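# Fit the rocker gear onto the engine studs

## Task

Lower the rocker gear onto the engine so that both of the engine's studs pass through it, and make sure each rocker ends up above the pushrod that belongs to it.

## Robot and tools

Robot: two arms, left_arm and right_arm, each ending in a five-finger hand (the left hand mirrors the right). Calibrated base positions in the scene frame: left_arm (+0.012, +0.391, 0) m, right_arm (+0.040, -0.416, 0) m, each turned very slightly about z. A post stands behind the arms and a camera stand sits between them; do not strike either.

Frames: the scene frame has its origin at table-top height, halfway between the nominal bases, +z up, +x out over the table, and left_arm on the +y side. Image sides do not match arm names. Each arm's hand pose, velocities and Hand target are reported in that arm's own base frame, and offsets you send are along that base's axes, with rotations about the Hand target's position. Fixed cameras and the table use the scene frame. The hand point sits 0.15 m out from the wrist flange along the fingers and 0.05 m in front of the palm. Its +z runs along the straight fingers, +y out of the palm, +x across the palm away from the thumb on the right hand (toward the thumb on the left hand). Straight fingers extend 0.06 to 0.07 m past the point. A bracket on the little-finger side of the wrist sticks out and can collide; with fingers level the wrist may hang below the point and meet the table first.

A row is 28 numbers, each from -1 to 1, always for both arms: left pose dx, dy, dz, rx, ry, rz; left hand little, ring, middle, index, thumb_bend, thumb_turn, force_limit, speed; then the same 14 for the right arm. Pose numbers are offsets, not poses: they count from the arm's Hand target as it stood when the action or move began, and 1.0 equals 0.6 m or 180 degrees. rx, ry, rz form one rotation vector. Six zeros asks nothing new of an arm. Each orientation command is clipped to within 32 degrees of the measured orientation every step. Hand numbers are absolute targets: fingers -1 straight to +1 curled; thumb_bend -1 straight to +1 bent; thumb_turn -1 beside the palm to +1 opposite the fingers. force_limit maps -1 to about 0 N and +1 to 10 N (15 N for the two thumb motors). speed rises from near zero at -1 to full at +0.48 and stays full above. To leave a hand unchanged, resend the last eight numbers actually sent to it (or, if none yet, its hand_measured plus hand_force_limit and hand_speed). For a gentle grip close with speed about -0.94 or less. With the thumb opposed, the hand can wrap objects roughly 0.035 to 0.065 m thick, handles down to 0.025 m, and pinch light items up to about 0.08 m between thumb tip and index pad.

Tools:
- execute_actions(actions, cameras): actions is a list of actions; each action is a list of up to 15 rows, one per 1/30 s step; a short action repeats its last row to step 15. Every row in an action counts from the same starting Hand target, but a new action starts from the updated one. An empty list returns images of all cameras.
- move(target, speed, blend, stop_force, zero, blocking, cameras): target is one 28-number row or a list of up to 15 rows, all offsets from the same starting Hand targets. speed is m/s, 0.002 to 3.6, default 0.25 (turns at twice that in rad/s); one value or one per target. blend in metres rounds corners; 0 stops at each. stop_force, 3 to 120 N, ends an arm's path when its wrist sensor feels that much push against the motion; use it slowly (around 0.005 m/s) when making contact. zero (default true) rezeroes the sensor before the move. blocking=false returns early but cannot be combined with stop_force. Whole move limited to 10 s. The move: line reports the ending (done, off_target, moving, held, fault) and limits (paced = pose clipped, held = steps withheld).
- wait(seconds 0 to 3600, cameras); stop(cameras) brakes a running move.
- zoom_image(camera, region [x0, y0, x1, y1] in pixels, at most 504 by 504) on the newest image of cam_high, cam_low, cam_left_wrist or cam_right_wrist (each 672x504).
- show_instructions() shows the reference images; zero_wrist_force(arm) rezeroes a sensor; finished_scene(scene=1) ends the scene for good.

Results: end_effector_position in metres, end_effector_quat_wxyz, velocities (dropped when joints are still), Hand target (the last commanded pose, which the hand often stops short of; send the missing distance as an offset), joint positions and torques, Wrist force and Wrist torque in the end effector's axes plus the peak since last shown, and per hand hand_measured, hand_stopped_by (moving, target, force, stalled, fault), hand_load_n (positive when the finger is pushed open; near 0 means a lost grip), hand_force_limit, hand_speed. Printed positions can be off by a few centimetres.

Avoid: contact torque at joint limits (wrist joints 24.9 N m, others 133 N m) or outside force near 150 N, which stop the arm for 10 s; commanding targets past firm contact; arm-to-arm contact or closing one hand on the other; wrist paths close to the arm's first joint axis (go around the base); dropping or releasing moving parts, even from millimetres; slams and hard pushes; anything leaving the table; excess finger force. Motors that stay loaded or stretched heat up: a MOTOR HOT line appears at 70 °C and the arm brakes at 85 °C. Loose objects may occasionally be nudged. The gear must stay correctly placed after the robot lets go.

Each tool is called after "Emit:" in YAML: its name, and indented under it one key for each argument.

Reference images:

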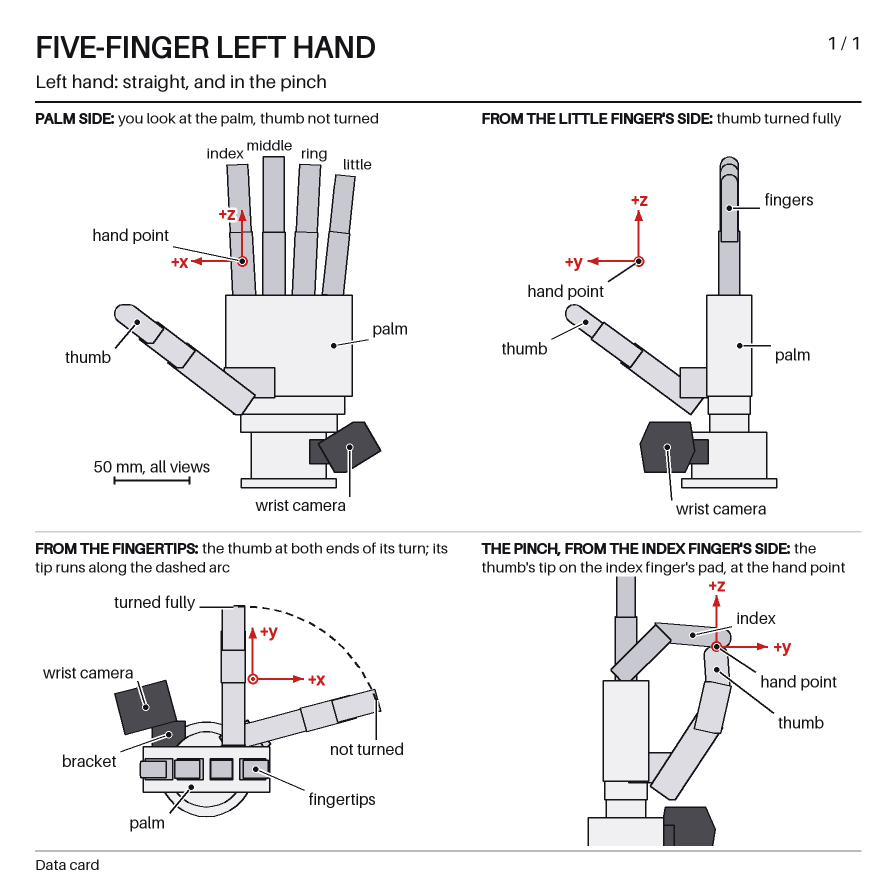

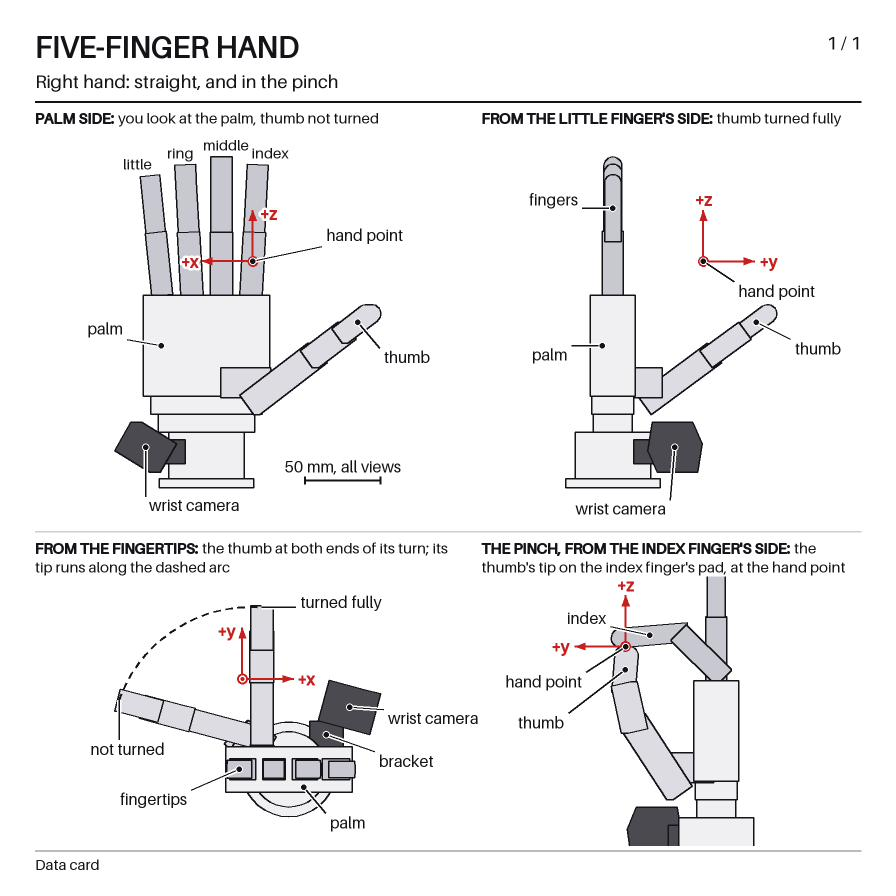

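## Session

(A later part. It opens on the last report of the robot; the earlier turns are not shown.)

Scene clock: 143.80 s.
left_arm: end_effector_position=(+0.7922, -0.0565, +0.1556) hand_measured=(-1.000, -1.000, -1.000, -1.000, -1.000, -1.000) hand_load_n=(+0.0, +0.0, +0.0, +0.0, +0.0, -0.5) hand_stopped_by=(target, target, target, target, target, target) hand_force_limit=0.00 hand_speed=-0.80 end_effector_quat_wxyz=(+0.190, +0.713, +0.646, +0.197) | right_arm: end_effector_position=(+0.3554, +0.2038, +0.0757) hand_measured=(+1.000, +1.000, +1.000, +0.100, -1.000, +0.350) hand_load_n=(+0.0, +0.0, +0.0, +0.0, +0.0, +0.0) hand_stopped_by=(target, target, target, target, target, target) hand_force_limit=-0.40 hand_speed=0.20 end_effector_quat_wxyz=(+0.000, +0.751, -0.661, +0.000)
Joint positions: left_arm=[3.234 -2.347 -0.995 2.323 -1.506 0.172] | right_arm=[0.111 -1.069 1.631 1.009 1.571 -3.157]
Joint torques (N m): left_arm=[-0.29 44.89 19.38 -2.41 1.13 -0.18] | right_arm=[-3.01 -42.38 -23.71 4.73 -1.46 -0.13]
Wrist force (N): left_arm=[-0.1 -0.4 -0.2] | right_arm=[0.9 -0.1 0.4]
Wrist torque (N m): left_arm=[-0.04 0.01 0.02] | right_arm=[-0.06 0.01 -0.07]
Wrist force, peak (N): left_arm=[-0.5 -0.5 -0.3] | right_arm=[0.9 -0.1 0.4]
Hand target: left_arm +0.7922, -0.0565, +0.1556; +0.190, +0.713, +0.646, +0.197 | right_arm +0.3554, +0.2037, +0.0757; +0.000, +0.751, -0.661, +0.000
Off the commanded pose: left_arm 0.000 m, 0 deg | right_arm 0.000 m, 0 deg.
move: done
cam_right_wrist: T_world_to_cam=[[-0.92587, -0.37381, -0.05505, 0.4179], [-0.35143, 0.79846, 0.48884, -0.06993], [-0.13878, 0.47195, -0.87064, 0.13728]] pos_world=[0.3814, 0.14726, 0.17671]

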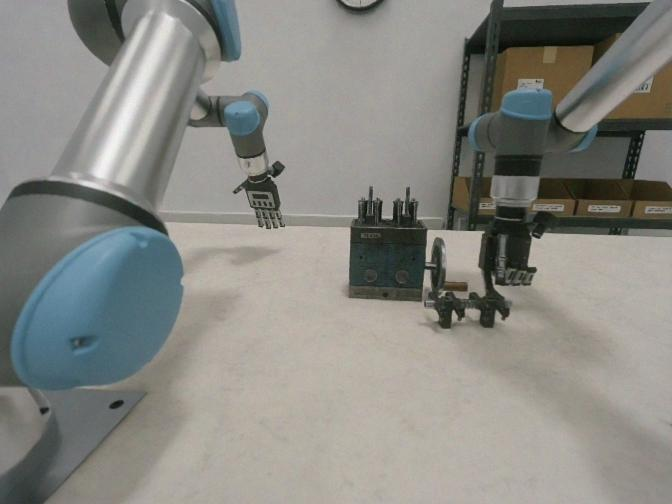

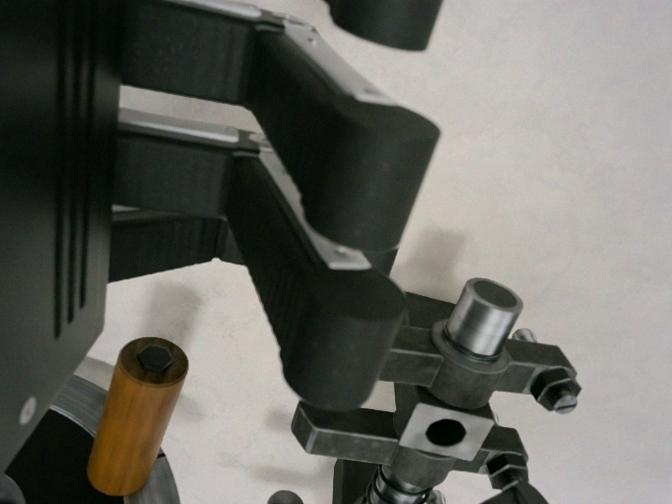

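Emit:
move:
  target:
    - [0,0,0,0,0,0,-1,-1,-1,-1,-1,-1,0,-0.8, 0,0,-0.0225,0,0,0, 1,1,1,0.1,-1,0.35,-0.4,0.2]
  speed: 0.03
  stop_force: 4
  cameras: ["cam_low", "cam_right_wrist"]

Emit:
zoom_image:
  camera: "cam_low"
  region: [460, 250, 540, 340]

Scene clock: 145.80 s.
left_arm: end_effector_position=(+0.7922, -0.0565, +0.1556) hand_measured=(-1.000, -1.000, -1.000, -1.000, -1.000, -1.000) hand_load_n=(+0.0, +0.0, +0.0, +0.0, +0.0, +0.0) hand_stopped_by=(target, target, target, target, target, target) hand_force_limit=0.00 hand_speed=-0.80 end_effector_quat_wxyz=(+0.190, +0.713, +0.646, +0.197) | right_arm: end_effector_position=(+0.3554, +0.2037, +0.0622) hand_measured=(+1.000, +1.000, +1.000, +0.100, -1.000, +0.350) hand_load_n=(+0.0, +0.0, +0.0, +0.0, +0.0, +0.0) hand_stopped_by=(target, target, target, target, target, target) hand_force_limit=-0.40 hand_speed=0.20 end_effector_quat_wxyz=(+0.000, +0.751, -0.661, +0.000)
Joint positions: left_arm=[3.234 -2.347 -0.995 2.323 -1.506 0.172] | right_arm=[0.111 -1.051 1.644 0.979 1.571 -3.157]
Joint torques (N m): left_arm=[-0.05 45.07 19.02 -2.37 1.19 -0.22] | right_arm=[-9.35 -42.55 -21.56 4.86 -1.28 -1.87]
Wrist force (N): left_arm=[0.1 -0.3 0.2] | right_arm=[0.8 0.0 0.1]
Wrist torque (N m): left_arm=[-0.06 -0.01 0.02] | right_arm=[-0.02 0.02 -0.08]
Wrist force, peak (N): left_arm=[-0.4 -0.4 -0.2] | right_arm=[0.9 0.0 0.7]
Hand target: left_arm +0.7922, -0.0565, +0.1556; +0.190, +0.713, +0.646, +0.197 | right_arm +0.3554, +0.2037, +0.0622; +0.000, +0.751, -0.661, +0.000
Off the commanded pose: left_arm 0.000 m, 0 deg | right_arm 0.000 m, 0 deg.
move: done
cam_right_wrist: T_world_to_cam=[[-0.92587, -0.37381, -0.05505, 0.41716], [-0.35143, 0.79846, 0.48884, -0.06333], [-0.13878, 0.47195, -0.87064, 0.12553]] pos_world=[0.3814, 0.14726, 0.16321]

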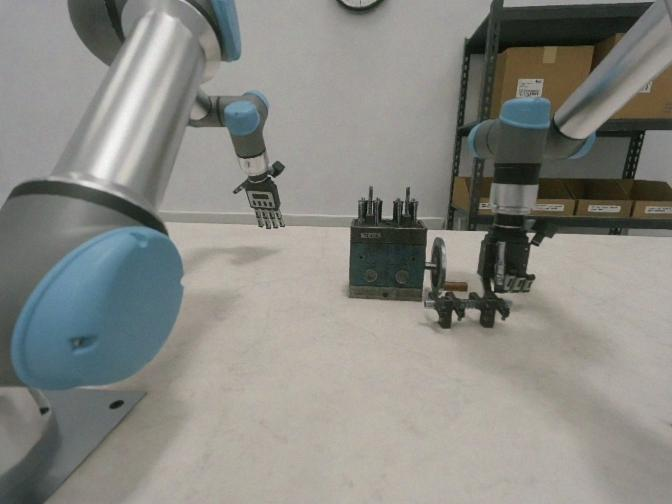

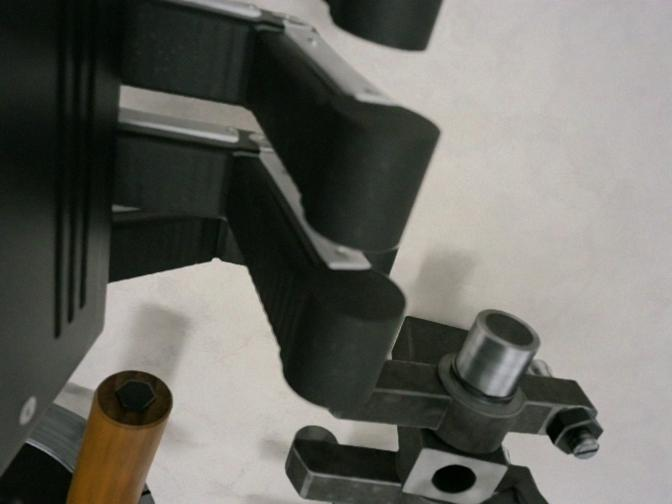

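Scaled by 5.600 from the camera's image (finer frame: 960x720).

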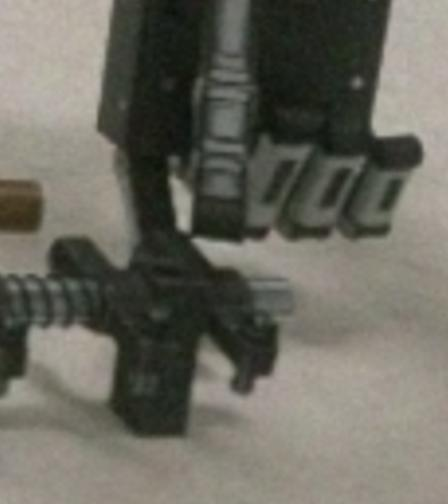

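Emit:
move:
  target:
    - [0,0,0,0,0,0,-1,-1,-1,-1,-1,-1,0,-0.8, 0,0.0035,0,0,0,0, 1,1,1,0.1,-1,0.35,-0.4,0.2]
  speed: 0.02

Emit:
move:
  target:
    - [0,0,0,0,0,0,-1,-1,-1,-1,-1,-1,0,-0.8, -0.05,-0.0064,0,0,0,0, 1,1,1,0.1,-1,0.35,-0.4,0.2]
  speed: 0.02
  stop_force: 3
  cameras: ["cam_low", "cam_right_wrist"]

Emit:
zoom_image:
  camera: "cam_low"
  region: [460, 250, 540, 340]

Scene clock: 146.90 s.
left_arm: end_effector_position=(+0.7922, -0.0565, +0.1556) hand_measured=(-1.000, -1.000, -1.000, -1.000, -1.000, -1.000) hand_load_n=(+0.0, +0.0, +0.0, +0.0, +0.0, +0.0) hand_stopped_by=(target, target, target, target, target, target) hand_force_limit=0.00 hand_speed=-0.80 end_effector_quat_wxyz=(+0.190, +0.713, +0.646, +0.197) | right_arm: end_effector_position=(+0.3554, +0.2059, +0.0622) hand_measured=(+1.000, +1.000, +1.000, +0.100, -1.000, +0.350) hand_load_n=(+0.0, +0.0, +0.0, +0.0, +0.0, +0.0) hand_stopped_by=(target, target, target, target, target, target) hand_force_limit=-0.40 hand_speed=0.20 end_effector_quat_wxyz=(+0.000, +0.750, -0.661, +0.000)
Joint positions: left_arm=[3.234 -2.347 -0.995 2.323 -1.506 0.172] | right_arm=[0.116 -1.049 1.641 0.98 1.571 -3.152]
Joint torques (N m): left_arm=[-0.88 45.25 19.95 -2.46 1.27 -0.12] | right_arm=[-10.49 -34.02 -9.48 3.42 -1.28 -2.1]
Wrist force (N): left_arm=[0.0 -0.1 -0.1] | right_arm=[0.8 0.1 0.2]
Wrist torque (N m): left_arm=[0.00 0.00 0.01] | right_arm=[-0.01 0.02 -0.07]
Wrist force, peak (N): left_arm=[0.1 -0.6 -0.1] | right_arm=[1.1 0.0 0.4]
Hand target: left_arm +0.7922, -0.0565, +0.1556; +0.190, +0.713, +0.646, +0.197 | right_arm +0.3554, +0.2058, +0.0622; +0.000, +0.751, -0.661, +0.000
Off the commanded pose: left_arm 0.000 m, 0 deg | right_arm 0.000 m, 0 deg.
move: done

Scene clock: 149.20 s.
left_arm: end_effector_position=(+0.7922, -0.0565, +0.1556) hand_measured=(-1.000, -1.000, -1.000, -1.000, -1.000, -1.000) hand_load_n=(+0.0, +0.0, +0.0, +0.0, +0.0, +0.0) hand_stopped_by=(target, target, target, target, target, target) hand_force_limit=0.00 hand_speed=-0.80 end_effector_quat_wxyz=(+0.190, +0.713, +0.646, +0.197) | right_arm: end_effector_position=(+0.3254, +0.2020, +0.0622) hand_measured=(+1.000, +1.000, +1.000, +0.100, -1.000, +0.350) hand_load_n=(+0.0, +0.0, +0.0, +0.0, +0.0, +0.0) hand_stopped_by=(target, target, target, target, target, target) hand_force_limit=-0.40 hand_speed=0.20 end_effector_quat_wxyz=(+0.000, +0.751, -0.661, +0.000)
Joint positions: left_arm=[3.234 -2.347 -0.995 2.323 -1.506 0.172] | right_arm=[0.115 -1.108 1.737 0.943 1.571 -3.153]
Joint torques (N m): left_arm=[0.21 44.99 19.12 -2.42 1.28 -0.21] | right_arm=[-10.35 -25.95 -22.3 4.87 0.88 -2.68]
Wrist force (N): left_arm=[-0.3 -0.3 -0.1] | right_arm=[0.7 -0.1 0.4]
Wrist torque (N m): left_arm=[-0.04 0.04 0.00] | right_arm=[-0.07 0.06 0.07]
Wrist force, peak (N): left_arm=[-0.6 -0.1 -0.1] | right_arm=[1.1 -0.1 0.3]
Hand target: left_arm +0.7922, -0.0565, +0.1556; +0.190, +0.713, +0.646, +0.197 | right_arm +0.3254, +0.2020, +0.0622; +0.000, +0.751, -0.661, +0.000
Off the commanded pose: left_arm 0.000 m, 0 deg | right_arm 0.000 m, 0 deg.
move: done
cam_right_wrist: T_world_to_cam=[[-0.92588, -0.37379, -0.05508, 0.38875], [-0.35142, 0.79842, 0.48891, -0.07253], [-0.13877, 0.47202, -0.87059, 0.12215]] pos_world=[0.3514, 0.14556, 0.16321]

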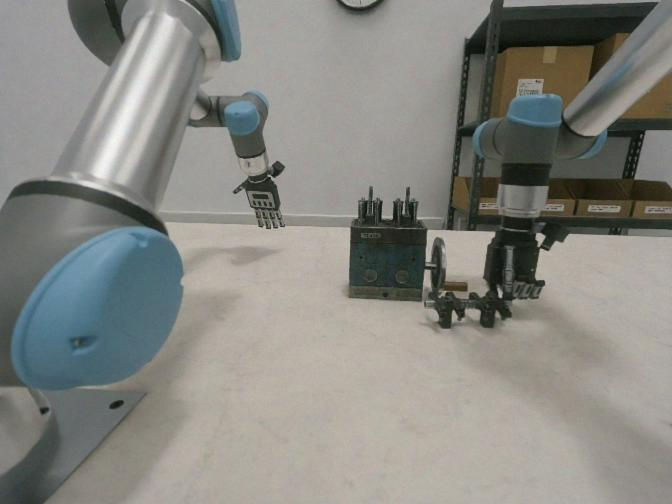

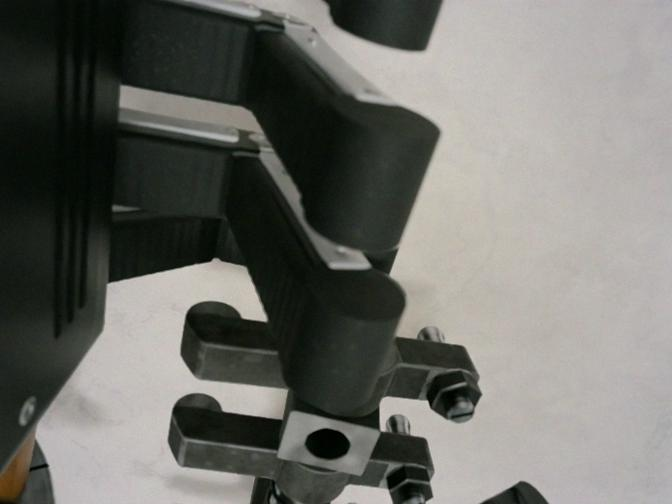

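Scaled by 5.600 from the camera's image (finer frame: 960x720).

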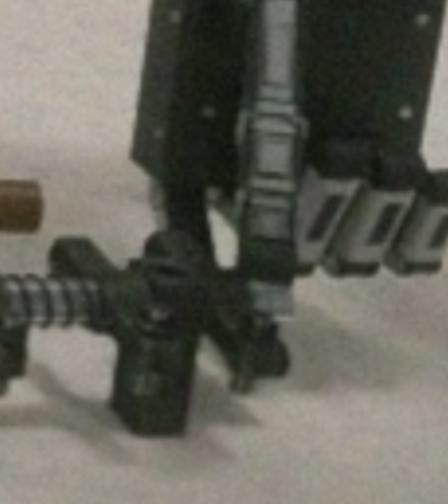

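Emit:
move:
  target:
    - [0,0,0,0,0,0,-1,-1,-1,-1,-1,-1,0,-0.8, -0.042,-0.0053,0,0,0,0, 1,1,1,0.1,-1,0.35,-0.4,0.2]
  speed: 0.02
  stop_force: 3
  cameras: ["cam_low", "cam_right_wrist"]

Emit:
zoom_image:
  camera: "cam_low"
  region: [460, 250, 540, 340]

Scene clock: 151.90 s.
left_arm: end_effector_position=(+0.7922, -0.0565, +0.1556) hand_measured=(-1.000, -1.000, -1.000, -1.000, -1.000, -1.000) hand_load_n=(+0.0, +0.0, +0.0, +0.0, +0.0, +0.0) hand_stopped_by=(target, target, target, target, target, target) hand_force_limit=0.00 hand_speed=-0.80 end_effector_quat_wxyz=(+0.190, +0.713, +0.646, +0.197) | right_arm: end_effector_position=(+0.3002, +0.1988, +0.0622) hand_measured=(+1.000, +1.000, +1.000, +0.100, -1.000, +0.350) hand_load_n=(+0.0, +0.0, +0.0, +0.0, -0.5, +0.0) hand_stopped_by=(target, target, target, target, target, target) hand_force_limit=-0.40 hand_speed=0.20 end_effector_quat_wxyz=(+0.000, +0.751, -0.661, +0.000)
Joint positions: left_arm=[3.234 -2.347 -0.995 2.323 -1.506 0.172] | right_arm=[0.114 -1.158 1.814 0.915 1.571 -3.154]
Joint torques (N m): left_arm=[-0.71 45.42 19.49 -2.55 1.23 -0.17] | right_arm=[-9.53 -24.19 -21.4 4.9 1.01 -2.75]
Wrist force (N): left_arm=[0.0 -0.2 0.0] | right_arm=[0.5 -0.2 0.5]
Wrist torque (N m): left_arm=[-0.03 -0.01 0.02] | right_arm=[-0.11 0.07 0.07]
Wrist force, peak (N): left_arm=[0.1 -0.7 0.2] | right_arm=[1.0 0.0 0.5]
Hand target: left_arm +0.7922, -0.0565, +0.1556; +0.190, +0.713, +0.646, +0.197 | right_arm +0.3002, +0.1988, +0.0622; +0.000, +0.751, -0.661, +0.000
Off the commanded pose: left_arm 0.000 m, 0 deg | right_arm 0.000 m, 0 deg.
move: done
cam_right_wrist: T_world_to_cam=[[-0.92587, -0.37381, -0.05505, 0.36422], [-0.35143, 0.79846, 0.48884, -0.07882], [-0.13878, 0.47195, -0.87064, 0.12018]] pos_world=[0.3262, 0.14236, 0.16321]

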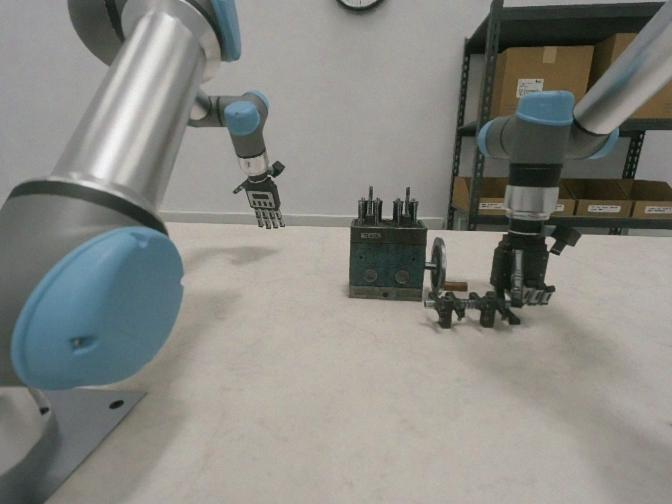

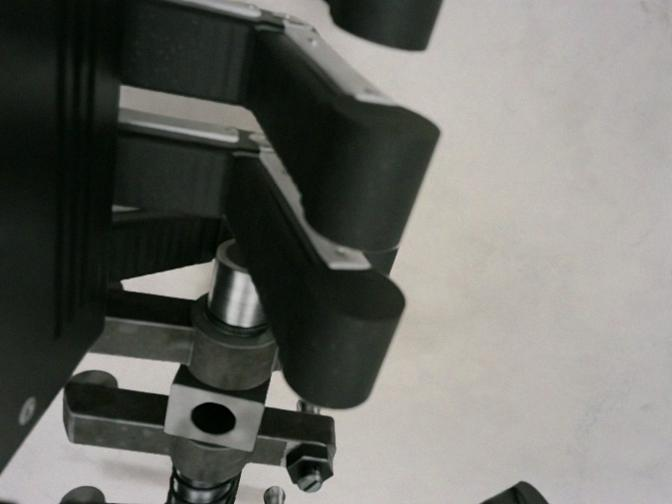

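Scaled by 5.600 from the camera's image (finer frame: 960x720).

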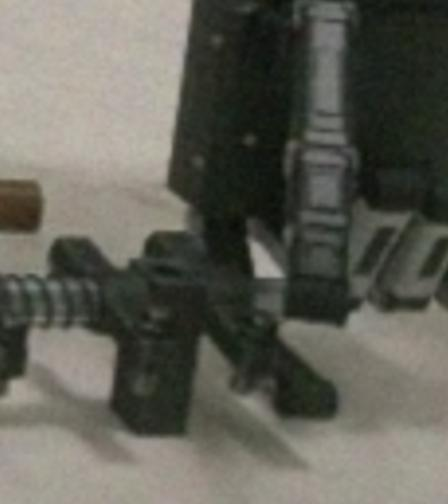

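Emit:
move:
  target:
    - [0,0,0,0,0,0,-1,-1,-1,-1,-1,-1,0,-0.8, 0,0,0,0,0,0, 1,1,1,0.35,-1,0.35,-0.6,-0.8]
  speed: 0.02
  cameras: ["cam_low", "cam_right_wrist"]

Emit:
zoom_image:
  camera: "cam_low"
  region: [460, 250, 540, 340]

Scene clock: 153.20 s.
left_arm: end_effector_position=(+0.7922, -0.0565, +0.1556) hand_measured=(-1.000, -1.000, -1.000, -1.000, -1.000, -1.000) hand_load_n=(+0.0, +0.0, +0.0, +0.0, +0.0, +0.0) hand_stopped_by=(target, target, target, target, target, target) hand_force_limit=0.00 hand_speed=-0.80 end_effector_quat_wxyz=(+0.190, +0.713, +0.646, +0.197) | right_arm: end_effector_position=(+0.3002, +0.1988, +0.0622) hand_measured=(+1.000, +1.000, +1.000, +0.350, -1.000, +0.350) hand_load_n=(+0.0, +0.0, +0.0, +1.5, +0.0, +0.5) hand_stopped_by=(target, target, target, target, target, target) hand_force_limit=-0.60 hand_speed=-0.80 end_effector_quat_wxyz=(+0.000, +0.751, -0.661, +0.000)
Joint positions: left_arm=[3.234 -2.347 -0.995 2.323 -1.506 0.172] | right_arm=[0.114 -1.158 1.814 0.915 1.571 -3.154]
Joint torques (N m): left_arm=[-0.47 44.72 19.1 -2.58 1.24 -0.32] | right_arm=[-8.3 -28.69 -21.58 4.68 0.21 -2.34]
Wrist force (N): left_arm=[0.1 -0.3 -0.4] | right_arm=[1.3 -0.4 3.1]
Wrist torque (N m): left_arm=[-0.01 -0.02 0.02] | right_arm=[-0.22 -0.05 0.10]
Wrist force, peak (N): left_arm=[-0.6 -0.3 -0.2] | right_arm=[1.3 -0.4 3.1]
Hand target: left_arm +0.7922, -0.0565, +0.1556; +0.190, +0.713, +0.646, +0.197 | right_arm +0.3002, +0.1988, +0.0622; +0.000, +0.751, -0.661, +0.000
Off the commanded pose: left_arm 0.000 m, 0 deg | right_arm 0.000 m, 0 deg.
move: done
cam_right_wrist: T_world_to_cam=[[-0.92587, -0.37381, -0.05505, 0.36422], [-0.35143, 0.79846, 0.48884, -0.07882], [-0.13878, 0.47195, -0.87064, 0.12018]] pos_world=[0.3262, 0.14236, 0.16321]

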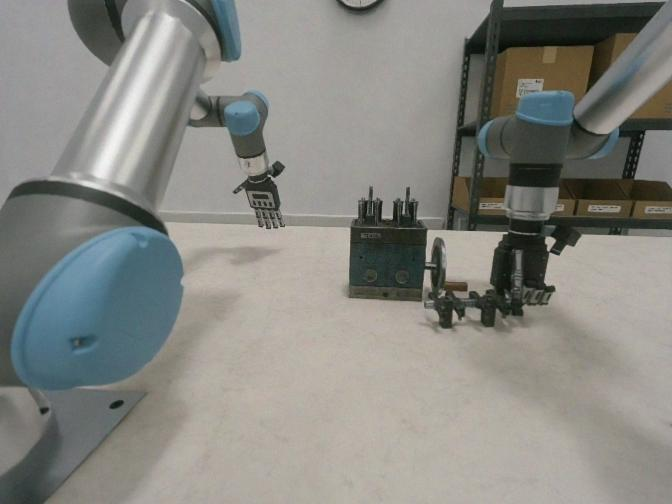

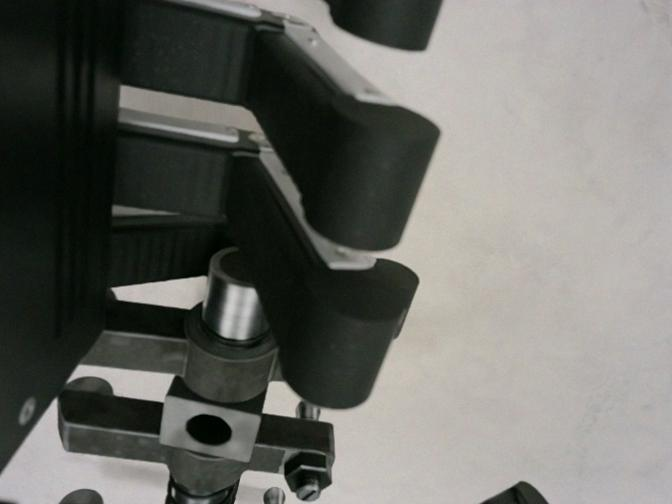

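Scaled by 5.600 from the camera's image (finer frame: 960x720).

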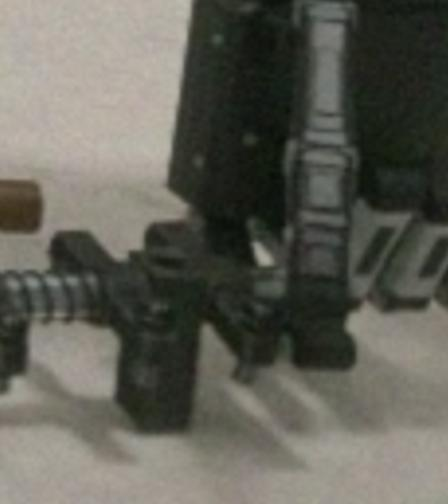

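Emit:
move:
  target:
    - [0,0,0,0,0,0,-1,-1,-1,-1,-1,-1,0,-0.8, 0,0,-0.004,0,0,0, 1,1,1,0.35,-1,0.35,-0.6,-0.8]
  speed: 0.01
  cameras: ["cam_low", "cam_right_wrist"]

Emit:
zoom_image:
  camera: "cam_low"
  region: [410, 250, 550, 340]

Scene clock: 153.93 s.
left_arm: end_effector_position=(+0.7922, -0.0565, +0.1556) hand_measured=(-1.000, -1.000, -1.000, -1.000, -1.000, -1.000) hand_load_n=(+0.0, +0.0, +0.0, +0.0, +0.0, +0.0) hand_stopped_by=(target, target, target, target, target, target) hand_force_limit=0.00 hand_speed=-0.80 end_effector_quat_wxyz=(+0.190, +0.713, +0.646, +0.197) | right_arm: end_effector_position=(+0.3002, +0.1988, +0.0597) hand_measured=(+1.000, +1.000, +1.000, +0.350, -1.000, +0.350) hand_load_n=(+0.0, +0.0, +0.0, +1.0, +0.0, +0.0) hand_stopped_by=(target, target, target, target, target, target) hand_force_limit=-0.60 hand_speed=-0.80 end_effector_quat_wxyz=(+0.000, +0.751, -0.661, +0.000)
Joint positions: left_arm=[3.234 -2.347 -0.995 2.323 -1.506 0.172] | right_arm=[0.114 -1.154 1.816 0.909 1.571 -3.154]
Joint torques (N m): left_arm=[-0.5 45.13 19.73 -2.68 1.28 -0.22] | right_arm=[-6.87 -33.04 -11.43 2.86 -0.48 -2.16]
Wrist force (N): left_arm=[-0.2 -0.4 0.1] | right_arm=[0.9 -0.3 3.0]
Wrist torque (N m): left_arm=[-0.06 0.04 0.01] | right_arm=[-0.20 0.02 0.09]
Wrist force, peak (N): left_arm=[-0.2 -0.7 -0.2] | right_arm=[1.4 -0.4 3.3]
Hand target: left_arm +0.7922, -0.0565, +0.1556; +0.190, +0.713, +0.646, +0.197 | right_arm +0.3002, +0.1988, +0.0598; +0.000, +0.751, -0.661, +0.000
Off the commanded pose: left_arm 0.000 m, 0 deg | right_arm 0.000 m, 0 deg.
move: done
cam_right_wrist: T_world_to_cam=[[-0.92588, -0.37377, -0.05513, 0.36409], [-0.35144, 0.79847, 0.48881, -0.07759], [-0.13868, 0.47195, -0.87065, 0.11797]] pos_world=[0.3262, 0.14236, 0.16071]

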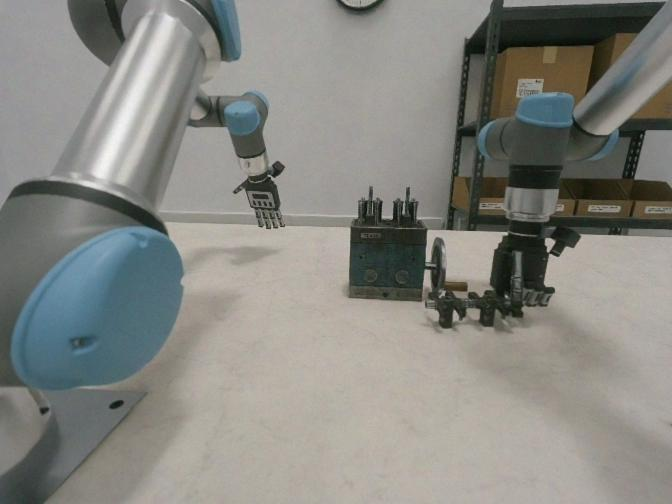

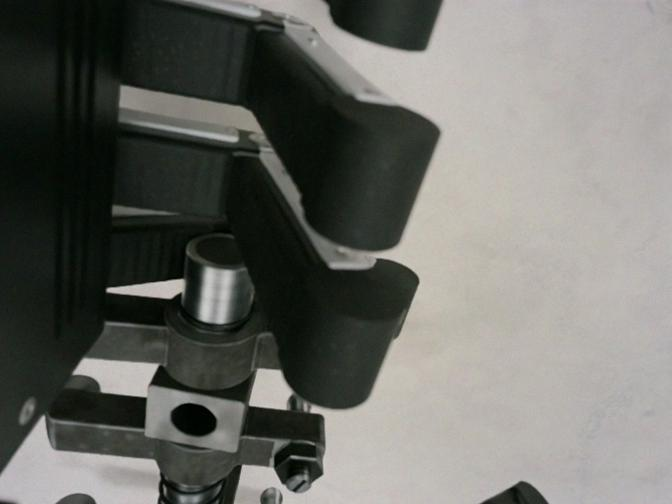

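Scaled by 3.600 from the camera's image (finer frame: 960x720).

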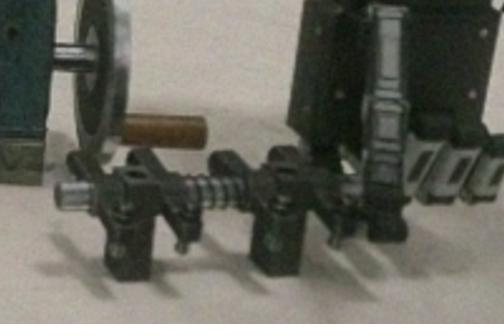

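Emit:
move:
  target:
    - [-0.345,-0.087,0.407,0,0,0,-1,-1,-1,-1,-1,0.35,-0.4,0.2, 0,0,0,0,0,0, 1,1,1,0.35,-1,0.35,-0.6,-0.8]
    - [-0.5,-0.3,0.407,0.128,0.0097,-0.449,-1,-1,-1,-1,-1,0.35,-0.4,0.2, 0,0,0,0,0,0, 1,1,1,0.35,-1,0.35,-0.6,-0.8]
    - [-0.659,-0.545,0.407,0.2564,0.0194,-0.8985,-1,-1,-1,-1,-1,0.35,-0.4,0.2, 0,0,0,0,0,0, 1,1,1,0.35,-1,0.35,-0.6,-0.8]
  speed: 0.3
  blend: [0.05,0.05,0]
  cameras: ["all"]

Scene clock: 161.43 s.
left_arm: end_effector_position=(+0.3967, -0.3835, +0.3997) hand_measured=(-1.000, -1.000, -1.000, -1.000, -1.000, +0.350) hand_load_n=(+0.0, +0.0, +0.0, +0.0, +0.0, +0.0) hand_stopped_by=(target, target, target, target, target, target) hand_force_limit=-0.40 hand_speed=0.20 end_effector_quat_wxyz=(+0.000, +0.747, -0.665, +0.000) end_effector_velocity=(+0.000, +0.000, -0.001) end_effector_angular_velocity=(+0.002, +0.003, +0.000) | right_arm: end_effector_position=(+0.3002, +0.1988, +0.0598) hand_measured=(+1.000, +1.000, +1.000, +0.350, -1.000, +0.350) hand_load_n=(+0.0, +0.0, +0.0, +1.0, +0.0, +0.0) hand_stopped_by=(target, target, target, target, target, target) hand_force_limit=-0.60 hand_speed=-0.80 end_effector_quat_wxyz=(+0.000, +0.751, -0.661, +0.000)
Joint positions: left_arm=[2.726 -2.44 -0.128 0.997 -1.57 2.61] | right_arm=[0.114 -1.154 1.816 0.909 1.571 -3.154]
Joint velocities: left_arm=[0.001 0.002 -0.008 0.002 0 0] | right_arm=[within noise]
Joint torques (N m): left_arm=[12.58 63.89 5.93 -0.18 -2.12 1.15] | right_arm=[1.98 -38.48 -18.61 4.87 -1.54 0.07]
Wrist force (N): left_arm=[-0.5 -0.6 0.4] | right_arm=[0.9 -0.3 3.4]
Wrist torque (N m): left_arm=[0.05 0.09 0.02] | right_arm=[-0.22 0.00 0.09]
Wrist force, peak (N): left_arm=[-0.1 -0.1 2.3] | right_arm=[0.9 -0.5 3.4]
Hand target: left_arm +0.3968, -0.3835, +0.3998; +0.000, +0.747, -0.665, +0.000 | right_arm +0.3002, +0.1988, +0.0598; +0.000, +0.751, -0.661, +0.000
Off the commanded pose: left_arm 0.000 m, 0 deg | right_arm 0.000 m, 0 deg.
move: done
cam_left_wrist: T_world_to_cam=[[0.98642, -0.16037, 0.03543, -0.4721], [-0.15416, -0.8297, 0.53649, -0.47173], [-0.05664, -0.53467, -0.84316, 0.26539]] pos_world=[0.408, -0.32521, 0.49358]
cam_right_wrist: T_world_to_cam=[[-0.92588, -0.37379, -0.05508, 0.36409], [-0.35142, 0.79842, 0.48891, -0.07765], [-0.13877, 0.47202, -0.87059, 0.11807]] pos_world=[0.3262, 0.14236, 0.16081]

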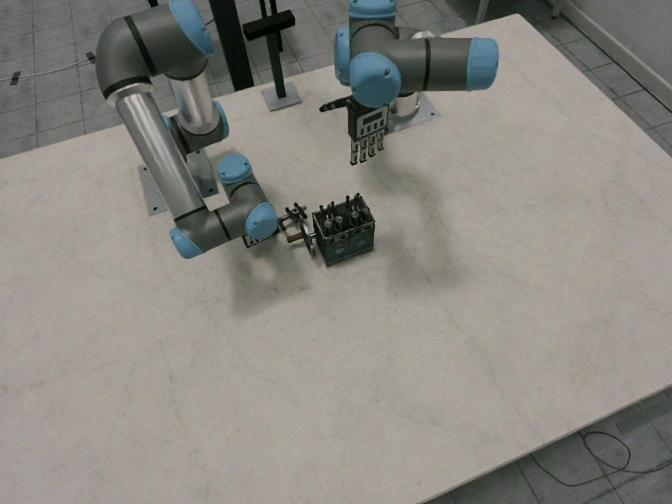

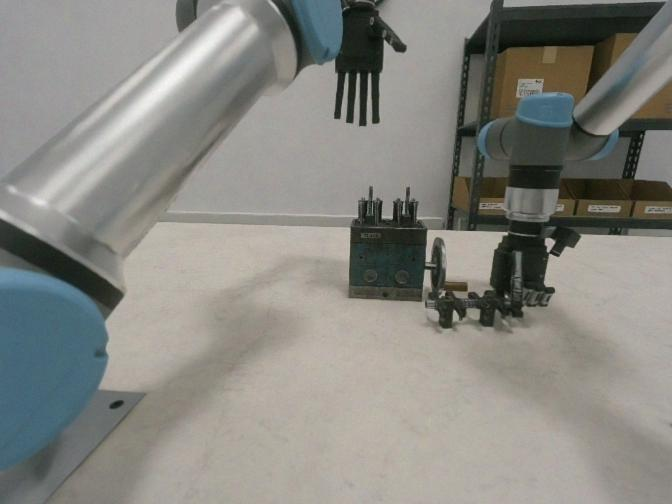

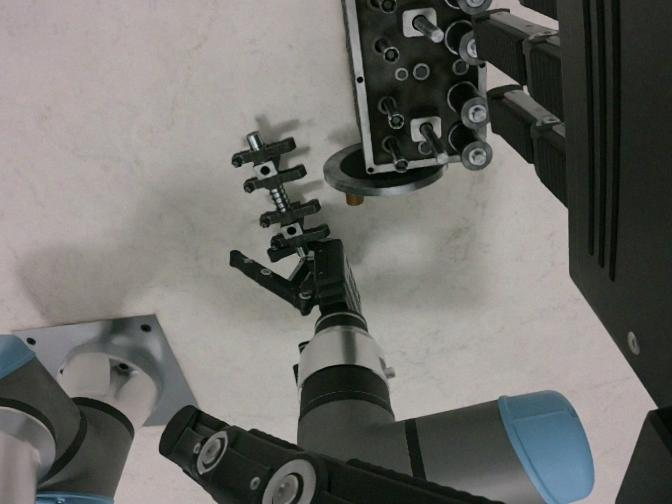

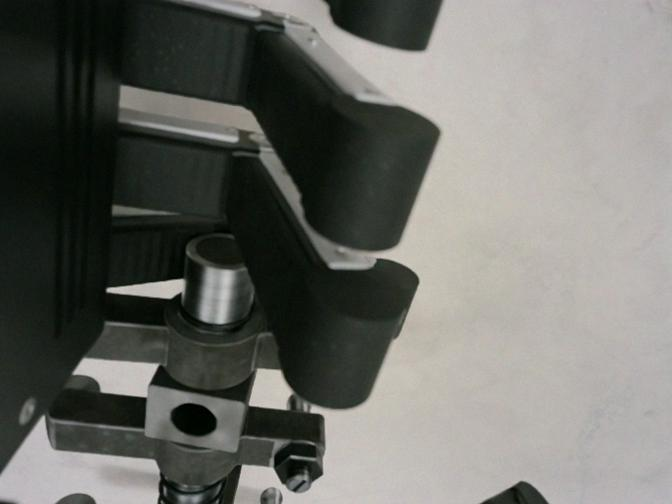

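Emit:
move:
  target:
    - [-0.0967,-0.14,-0.3,0,0,0,-1,-1,-1,-1,-1,0.35,-0.4,0.2,0,0,0,0,0,0,1,1,1,0.35,-1,0.35,-0.6,-0.8]
  speed: 0.15
  cameras: ["cam_left_wrist","cam_low","cam_high"]

Scene clock: 165.13 s.
left_arm: end_effector_position=(+0.3387, -0.4676, +0.2197) hand_measured=(-1.000, -1.000, -1.000, -1.000, -1.000, +0.350) hand_load_n=(+0.0, +0.0, +0.0, +0.0, +0.0, +0.0) hand_stopped_by=(target, target, target, target, target, target) hand_force_limit=-0.40 hand_speed=0.20 end_effector_quat_wxyz=(+0.000, +0.747, -0.665, +0.000) | right_arm: end_effector_position=(+0.3002, +0.1988, +0.0598) hand_measured=(+1.000, +1.000, +1.000, +0.350, -1.000, +0.350) hand_load_n=(+0.0, +0.0, +0.0, +1.0, +0.0, +0.0) hand_stopped_by=(target, target, target, target, target, target) hand_force_limit=-0.60 hand_speed=-0.80 end_effector_quat_wxyz=(+0.000, +0.751, -0.661, +0.000)
Joint positions: left_arm=[2.544 -2.278 -0.903 1.611 -1.57 2.429] | right_arm=[0.114 -1.154 1.816 0.909 1.571 -3.154]
Joint torques (N m): left_arm=[13.67 64.45 18.64 -3.68 1.5 1.14] | right_arm=[6.24 -37.84 -18.28 4.98 -1.51 1.07]
Wrist force (N): left_arm=[0.4 -0.1 0.1] | right_arm=[0.6 -0.3 3.0]
Wrist torque (N m): left_arm=[0.14 -0.04 -0.14] | right_arm=[-0.20 0.05 0.07]
Wrist force, peak (N): left_arm=[-1.2 -0.8 -1.2] | right_arm=[0.9 -0.3 3.4]
Hand target: left_arm +0.3388, -0.4675, +0.2198; +0.000, +0.747, -0.665, +0.000 | right_arm +0.3002, +0.1988, +0.0598; +0.000, +0.751, -0.661, +0.000
Off the commanded pose: left_arm 0.000 m, 0 deg | right_arm 0.000 m, 0 deg.
move: done
cam_left_wrist: T_world_to_cam=[[0.98638, -0.16061, 0.0356, -0.42212], [-0.15445, -0.82966, 0.53648, -0.45367], [-0.05663, -0.53467, -0.84316, 0.06543]] pos_world=[0.35, -0.40921, 0.31358]
Images, in order (width x height): cam_high 672x504, cam_low 672x504, cam_left_wrist 672x504.

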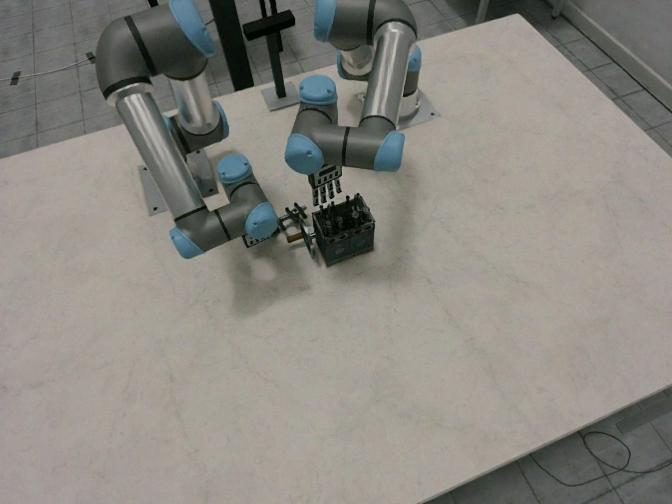

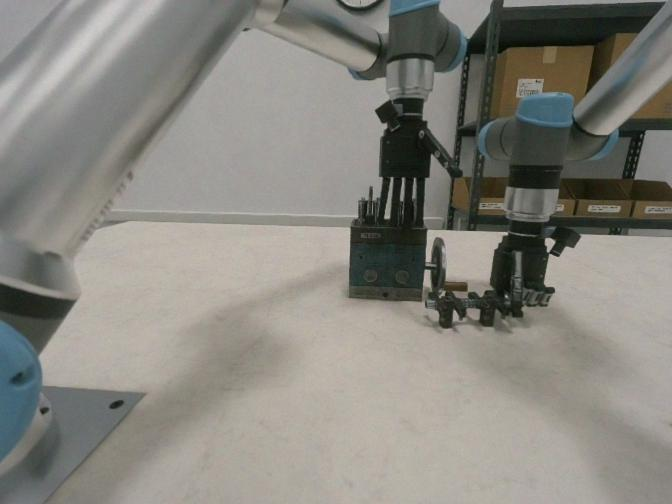

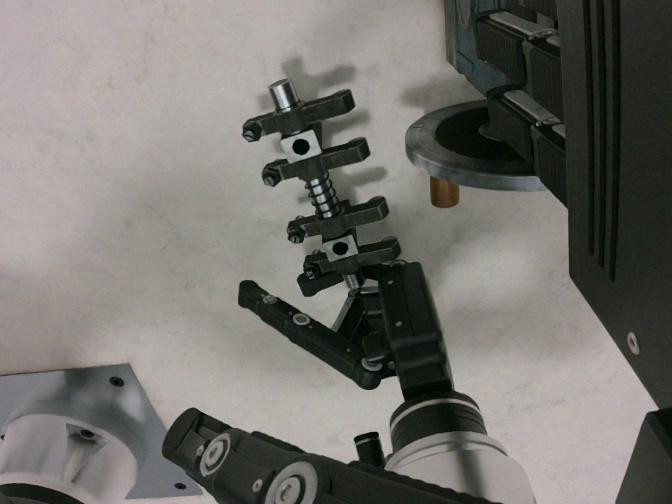

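Emit:
move:
  target:
    - [-0.0862,0.0142,0,0,0,0,-1,-1,-1,-1,-1,0.35,-0.4,0.2,0,0,0,0,0,0,1,1,1,0.35,-1,0.35,-0.6,-0.8]
    - [-0.0862,0.0142,0,0,0,0,1,1,1,-0.3,-1,0.35,-0.4,0.2,0,0,0,0,0,0,1,1,1,0.35,-1,0.35,-0.6,-0.8]
  speed: 0.15
  cameras: ["cam_left_wrist","cam_low","cam_right_wrist"]

Emit:
zoom_image:
  camera: "cam_left_wrist"
  region: [200, 40, 504, 344]

Emit:
zoom_image:
  camera: "cam_low"
  region: [380, 200, 600, 365]

Scene clock: 168.67 s.
left_arm: end_effector_position=(+0.2871, -0.4590, +0.2198) hand_measured=(+1.000, +1.000, +1.000, -0.300, -1.000, +0.350) hand_load_n=(+0.0, +0.0, +0.0, +0.0, -0.5, +0.0) hand_stopped_by=(target, target, target, target, target, target) hand_force_limit=-0.40 hand_speed=0.20 end_effector_quat_wxyz=(+0.000, +0.747, -0.665, +0.000) | right_arm: end_effector_position=(+0.3002, +0.1988, +0.0598) hand_measured=(+1.000, +1.000, +1.000, +0.350, -1.000, +0.350) hand_load_n=(+0.0, +0.0, +0.0, +1.0, +0.0, +0.0) hand_stopped_by=(target, target, target, target, target, target) hand_force_limit=-0.60 hand_speed=-0.80 end_effector_quat_wxyz=(+0.000, +0.751, -0.661, +0.000)
Joint positions: left_arm=[2.503 -2.162 -1.095 1.687 -1.57 2.387] | right_arm=[0.114 -1.154 1.816 0.909 1.571 -3.154]
Joint torques (N m): left_arm=[13.29 33.88 12.39 -4.51 1.62 -0.08] | right_arm=[7.76 -37.84 -18.78 5.08 -1.43 1.62]
Wrist force (N): left_arm=[-0.4 -0.5 -0.3] | right_arm=[0.8 -0.4 3.0]
Wrist torque (N m): left_arm=[0.10 0.07 -0.15] | right_arm=[-0.21 0.02 0.08]
Wrist force, peak (N): left_arm=[0.3 -1.8 0.2] | right_arm=[0.7 -0.3 3.4]
Hand target: left_arm +0.2871, -0.4590, +0.2198; +0.000, +0.747, -0.665, +0.000 | right_arm +0.3002, +0.1988, +0.0598; +0.000, +0.751, -0.661, +0.000
Off the commanded pose: left_arm 0.000 m, 0 deg | right_arm 0.000 m, 0 deg.
move: done
cam_left_wrist: T_world_to_cam=[[0.98639, -0.16049, 0.03578, -0.36986], [-0.15444, -0.8296, 0.53657, -0.45457], [-0.05644, -0.5348, -0.8431, 0.06706]] pos_world=[0.2984, -0.40061, 0.31368]
cam_right_wrist: T_world_to_cam=[[-0.92588, -0.37379, -0.05508, 0.36409], [-0.35142, 0.79842, 0.48891, -0.07765], [-0.13877, 0.47202, -0.87059, 0.11807]] pos_world=[0.3262, 0.14236, 0.16081]
Images, in order (width x height): cam_low 672x504, cam_left_wrist 672x504, cam_right_wrist 672x504.

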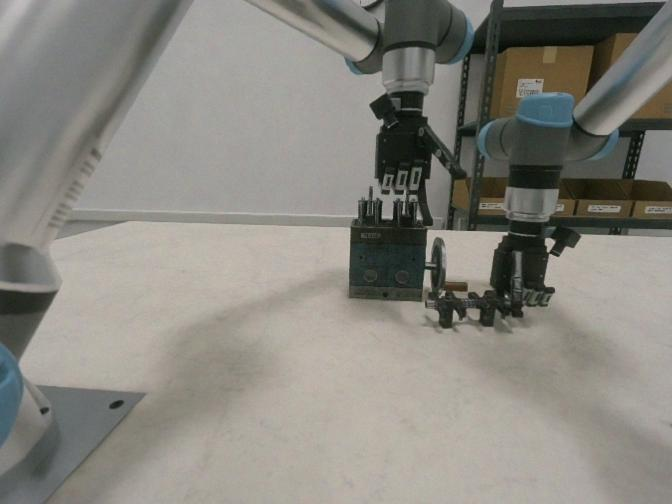

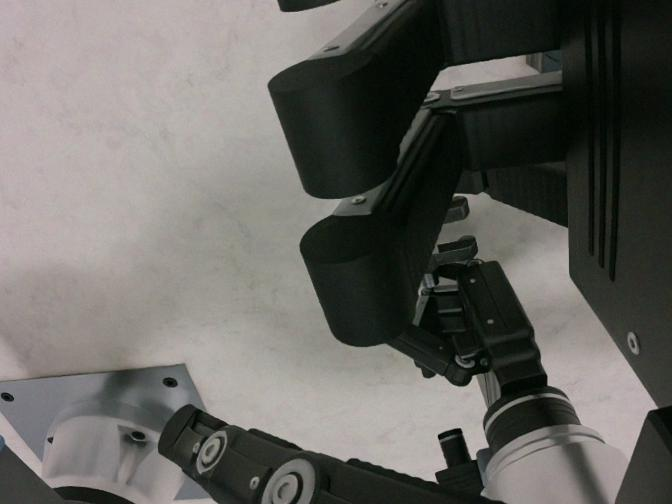

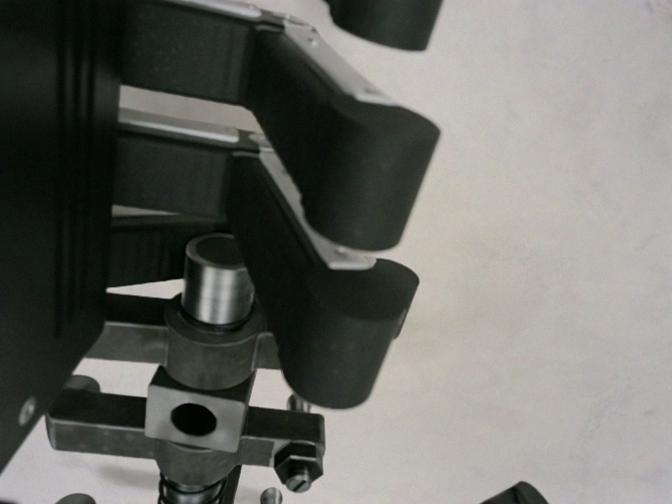

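Scaled by 1.658 from the camera's image (finer frame: 960x720).

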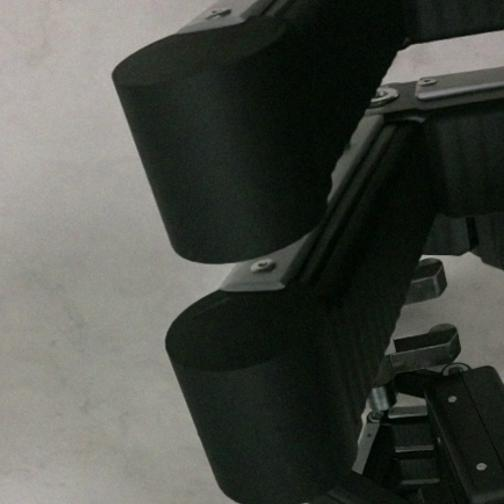

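Scaled by 2.291 from the camera's image (finer frame: 960x720).

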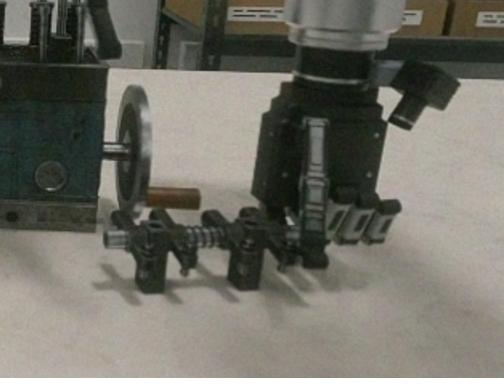

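Emit:
move:
  target: [0,0,0,0,0,0,-1,-1,-1,-1,-1,0.35,-0.4,0.45,0,0,0,0,0,0,1,1,1,0.35,-1,0.35,-0.6,-0.8]
  cameras: ["cam_left_wrist"]

Emit:
zoom_image:
  camera: "cam_left_wrist"
  region: [300, 60, 504, 320]

Scene clock: 169.97 s.
left_arm: end_effector_position=(+0.2871, -0.4590, +0.2198) hand_measured=(-1.000, -1.000, -1.000, -1.000, -1.000, +0.350) hand_load_n=(+0.0, +0.0, +0.0, +0.0, +0.0, +0.0) hand_stopped_by=(target, target, target, target, target, target) hand_force_limit=-0.40 hand_speed=0.45 end_effector_quat_wxyz=(+0.000, +0.747, -0.665, +0.000) | right_arm: end_effector_position=(+0.3002, +0.1988, +0.0598) hand_measured=(+1.000, +1.000, +1.000, +0.350, -1.000, +0.350) hand_load_n=(+0.0, +0.0, +0.0, +1.0, +0.0, +0.0) hand_stopped_by=(target, target, target, target, target, target) hand_force_limit=-0.60 hand_speed=-0.80 end_effector_quat_wxyz=(+0.000, +0.751, -0.661, +0.000)
Joint positions: left_arm=[2.503 -2.162 -1.095 1.687 -1.57 2.387] | right_arm=[0.114 -1.154 1.816 0.909 1.571 -3.154]
Joint torques (N m): left_arm=[12.74 34.77 11.5 -4.46 1.44 -1.03] | right_arm=[7.91 -38.5 -19.35 5.01 -1.41 1.62]
Wrist force (N): left_arm=[-0.3 -0.6 0.1] | right_arm=[0.9 -0.3 3.2]
Wrist torque (N m): left_arm=[0.06 0.06 -0.14] | right_arm=[-0.21 0.00 0.09]
Wrist force, peak (N): left_arm=[-0.1 -0.9 0.1] | right_arm=[1.0 -0.4 3.3]
Hand target: left_arm +0.2871, -0.4590, +0.2198; +0.000, +0.747, -0.665, +0.000 | right_arm +0.3002, +0.1988, +0.0598; +0.000, +0.751, -0.661, +0.000
Off the commanded pose: left_arm 0.000 m, 0 deg | right_arm 0.000 m, 0 deg.
move: done
cam_left_wrist: T_world_to_cam=[[0.98639, -0.16049, 0.03578, -0.36986], [-0.15444, -0.8296, 0.53657, -0.45457], [-0.05644, -0.5348, -0.8431, 0.06706]] pos_world=[0.2984, -0.40061, 0.31368]

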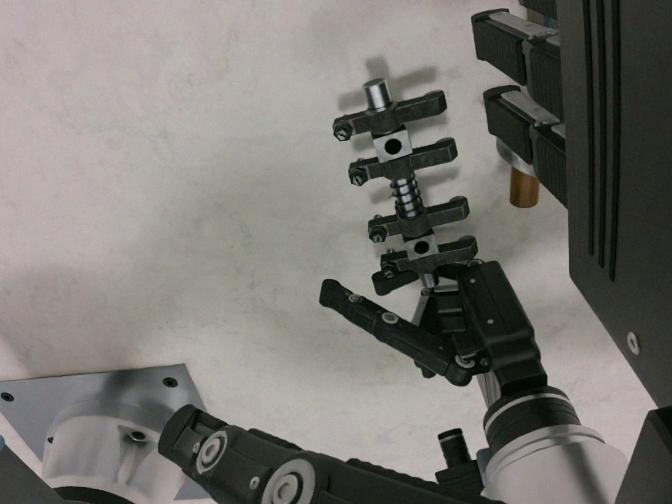

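Scaled by 1.938 from the camera's image (finer frame: 960x720).

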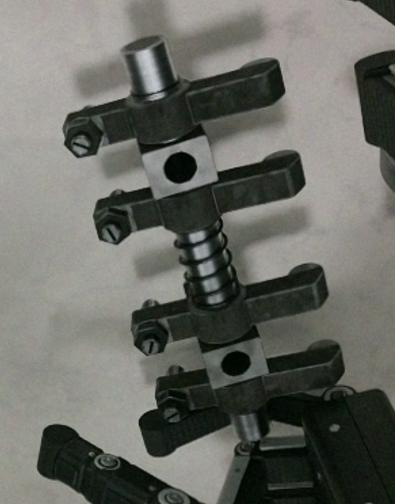

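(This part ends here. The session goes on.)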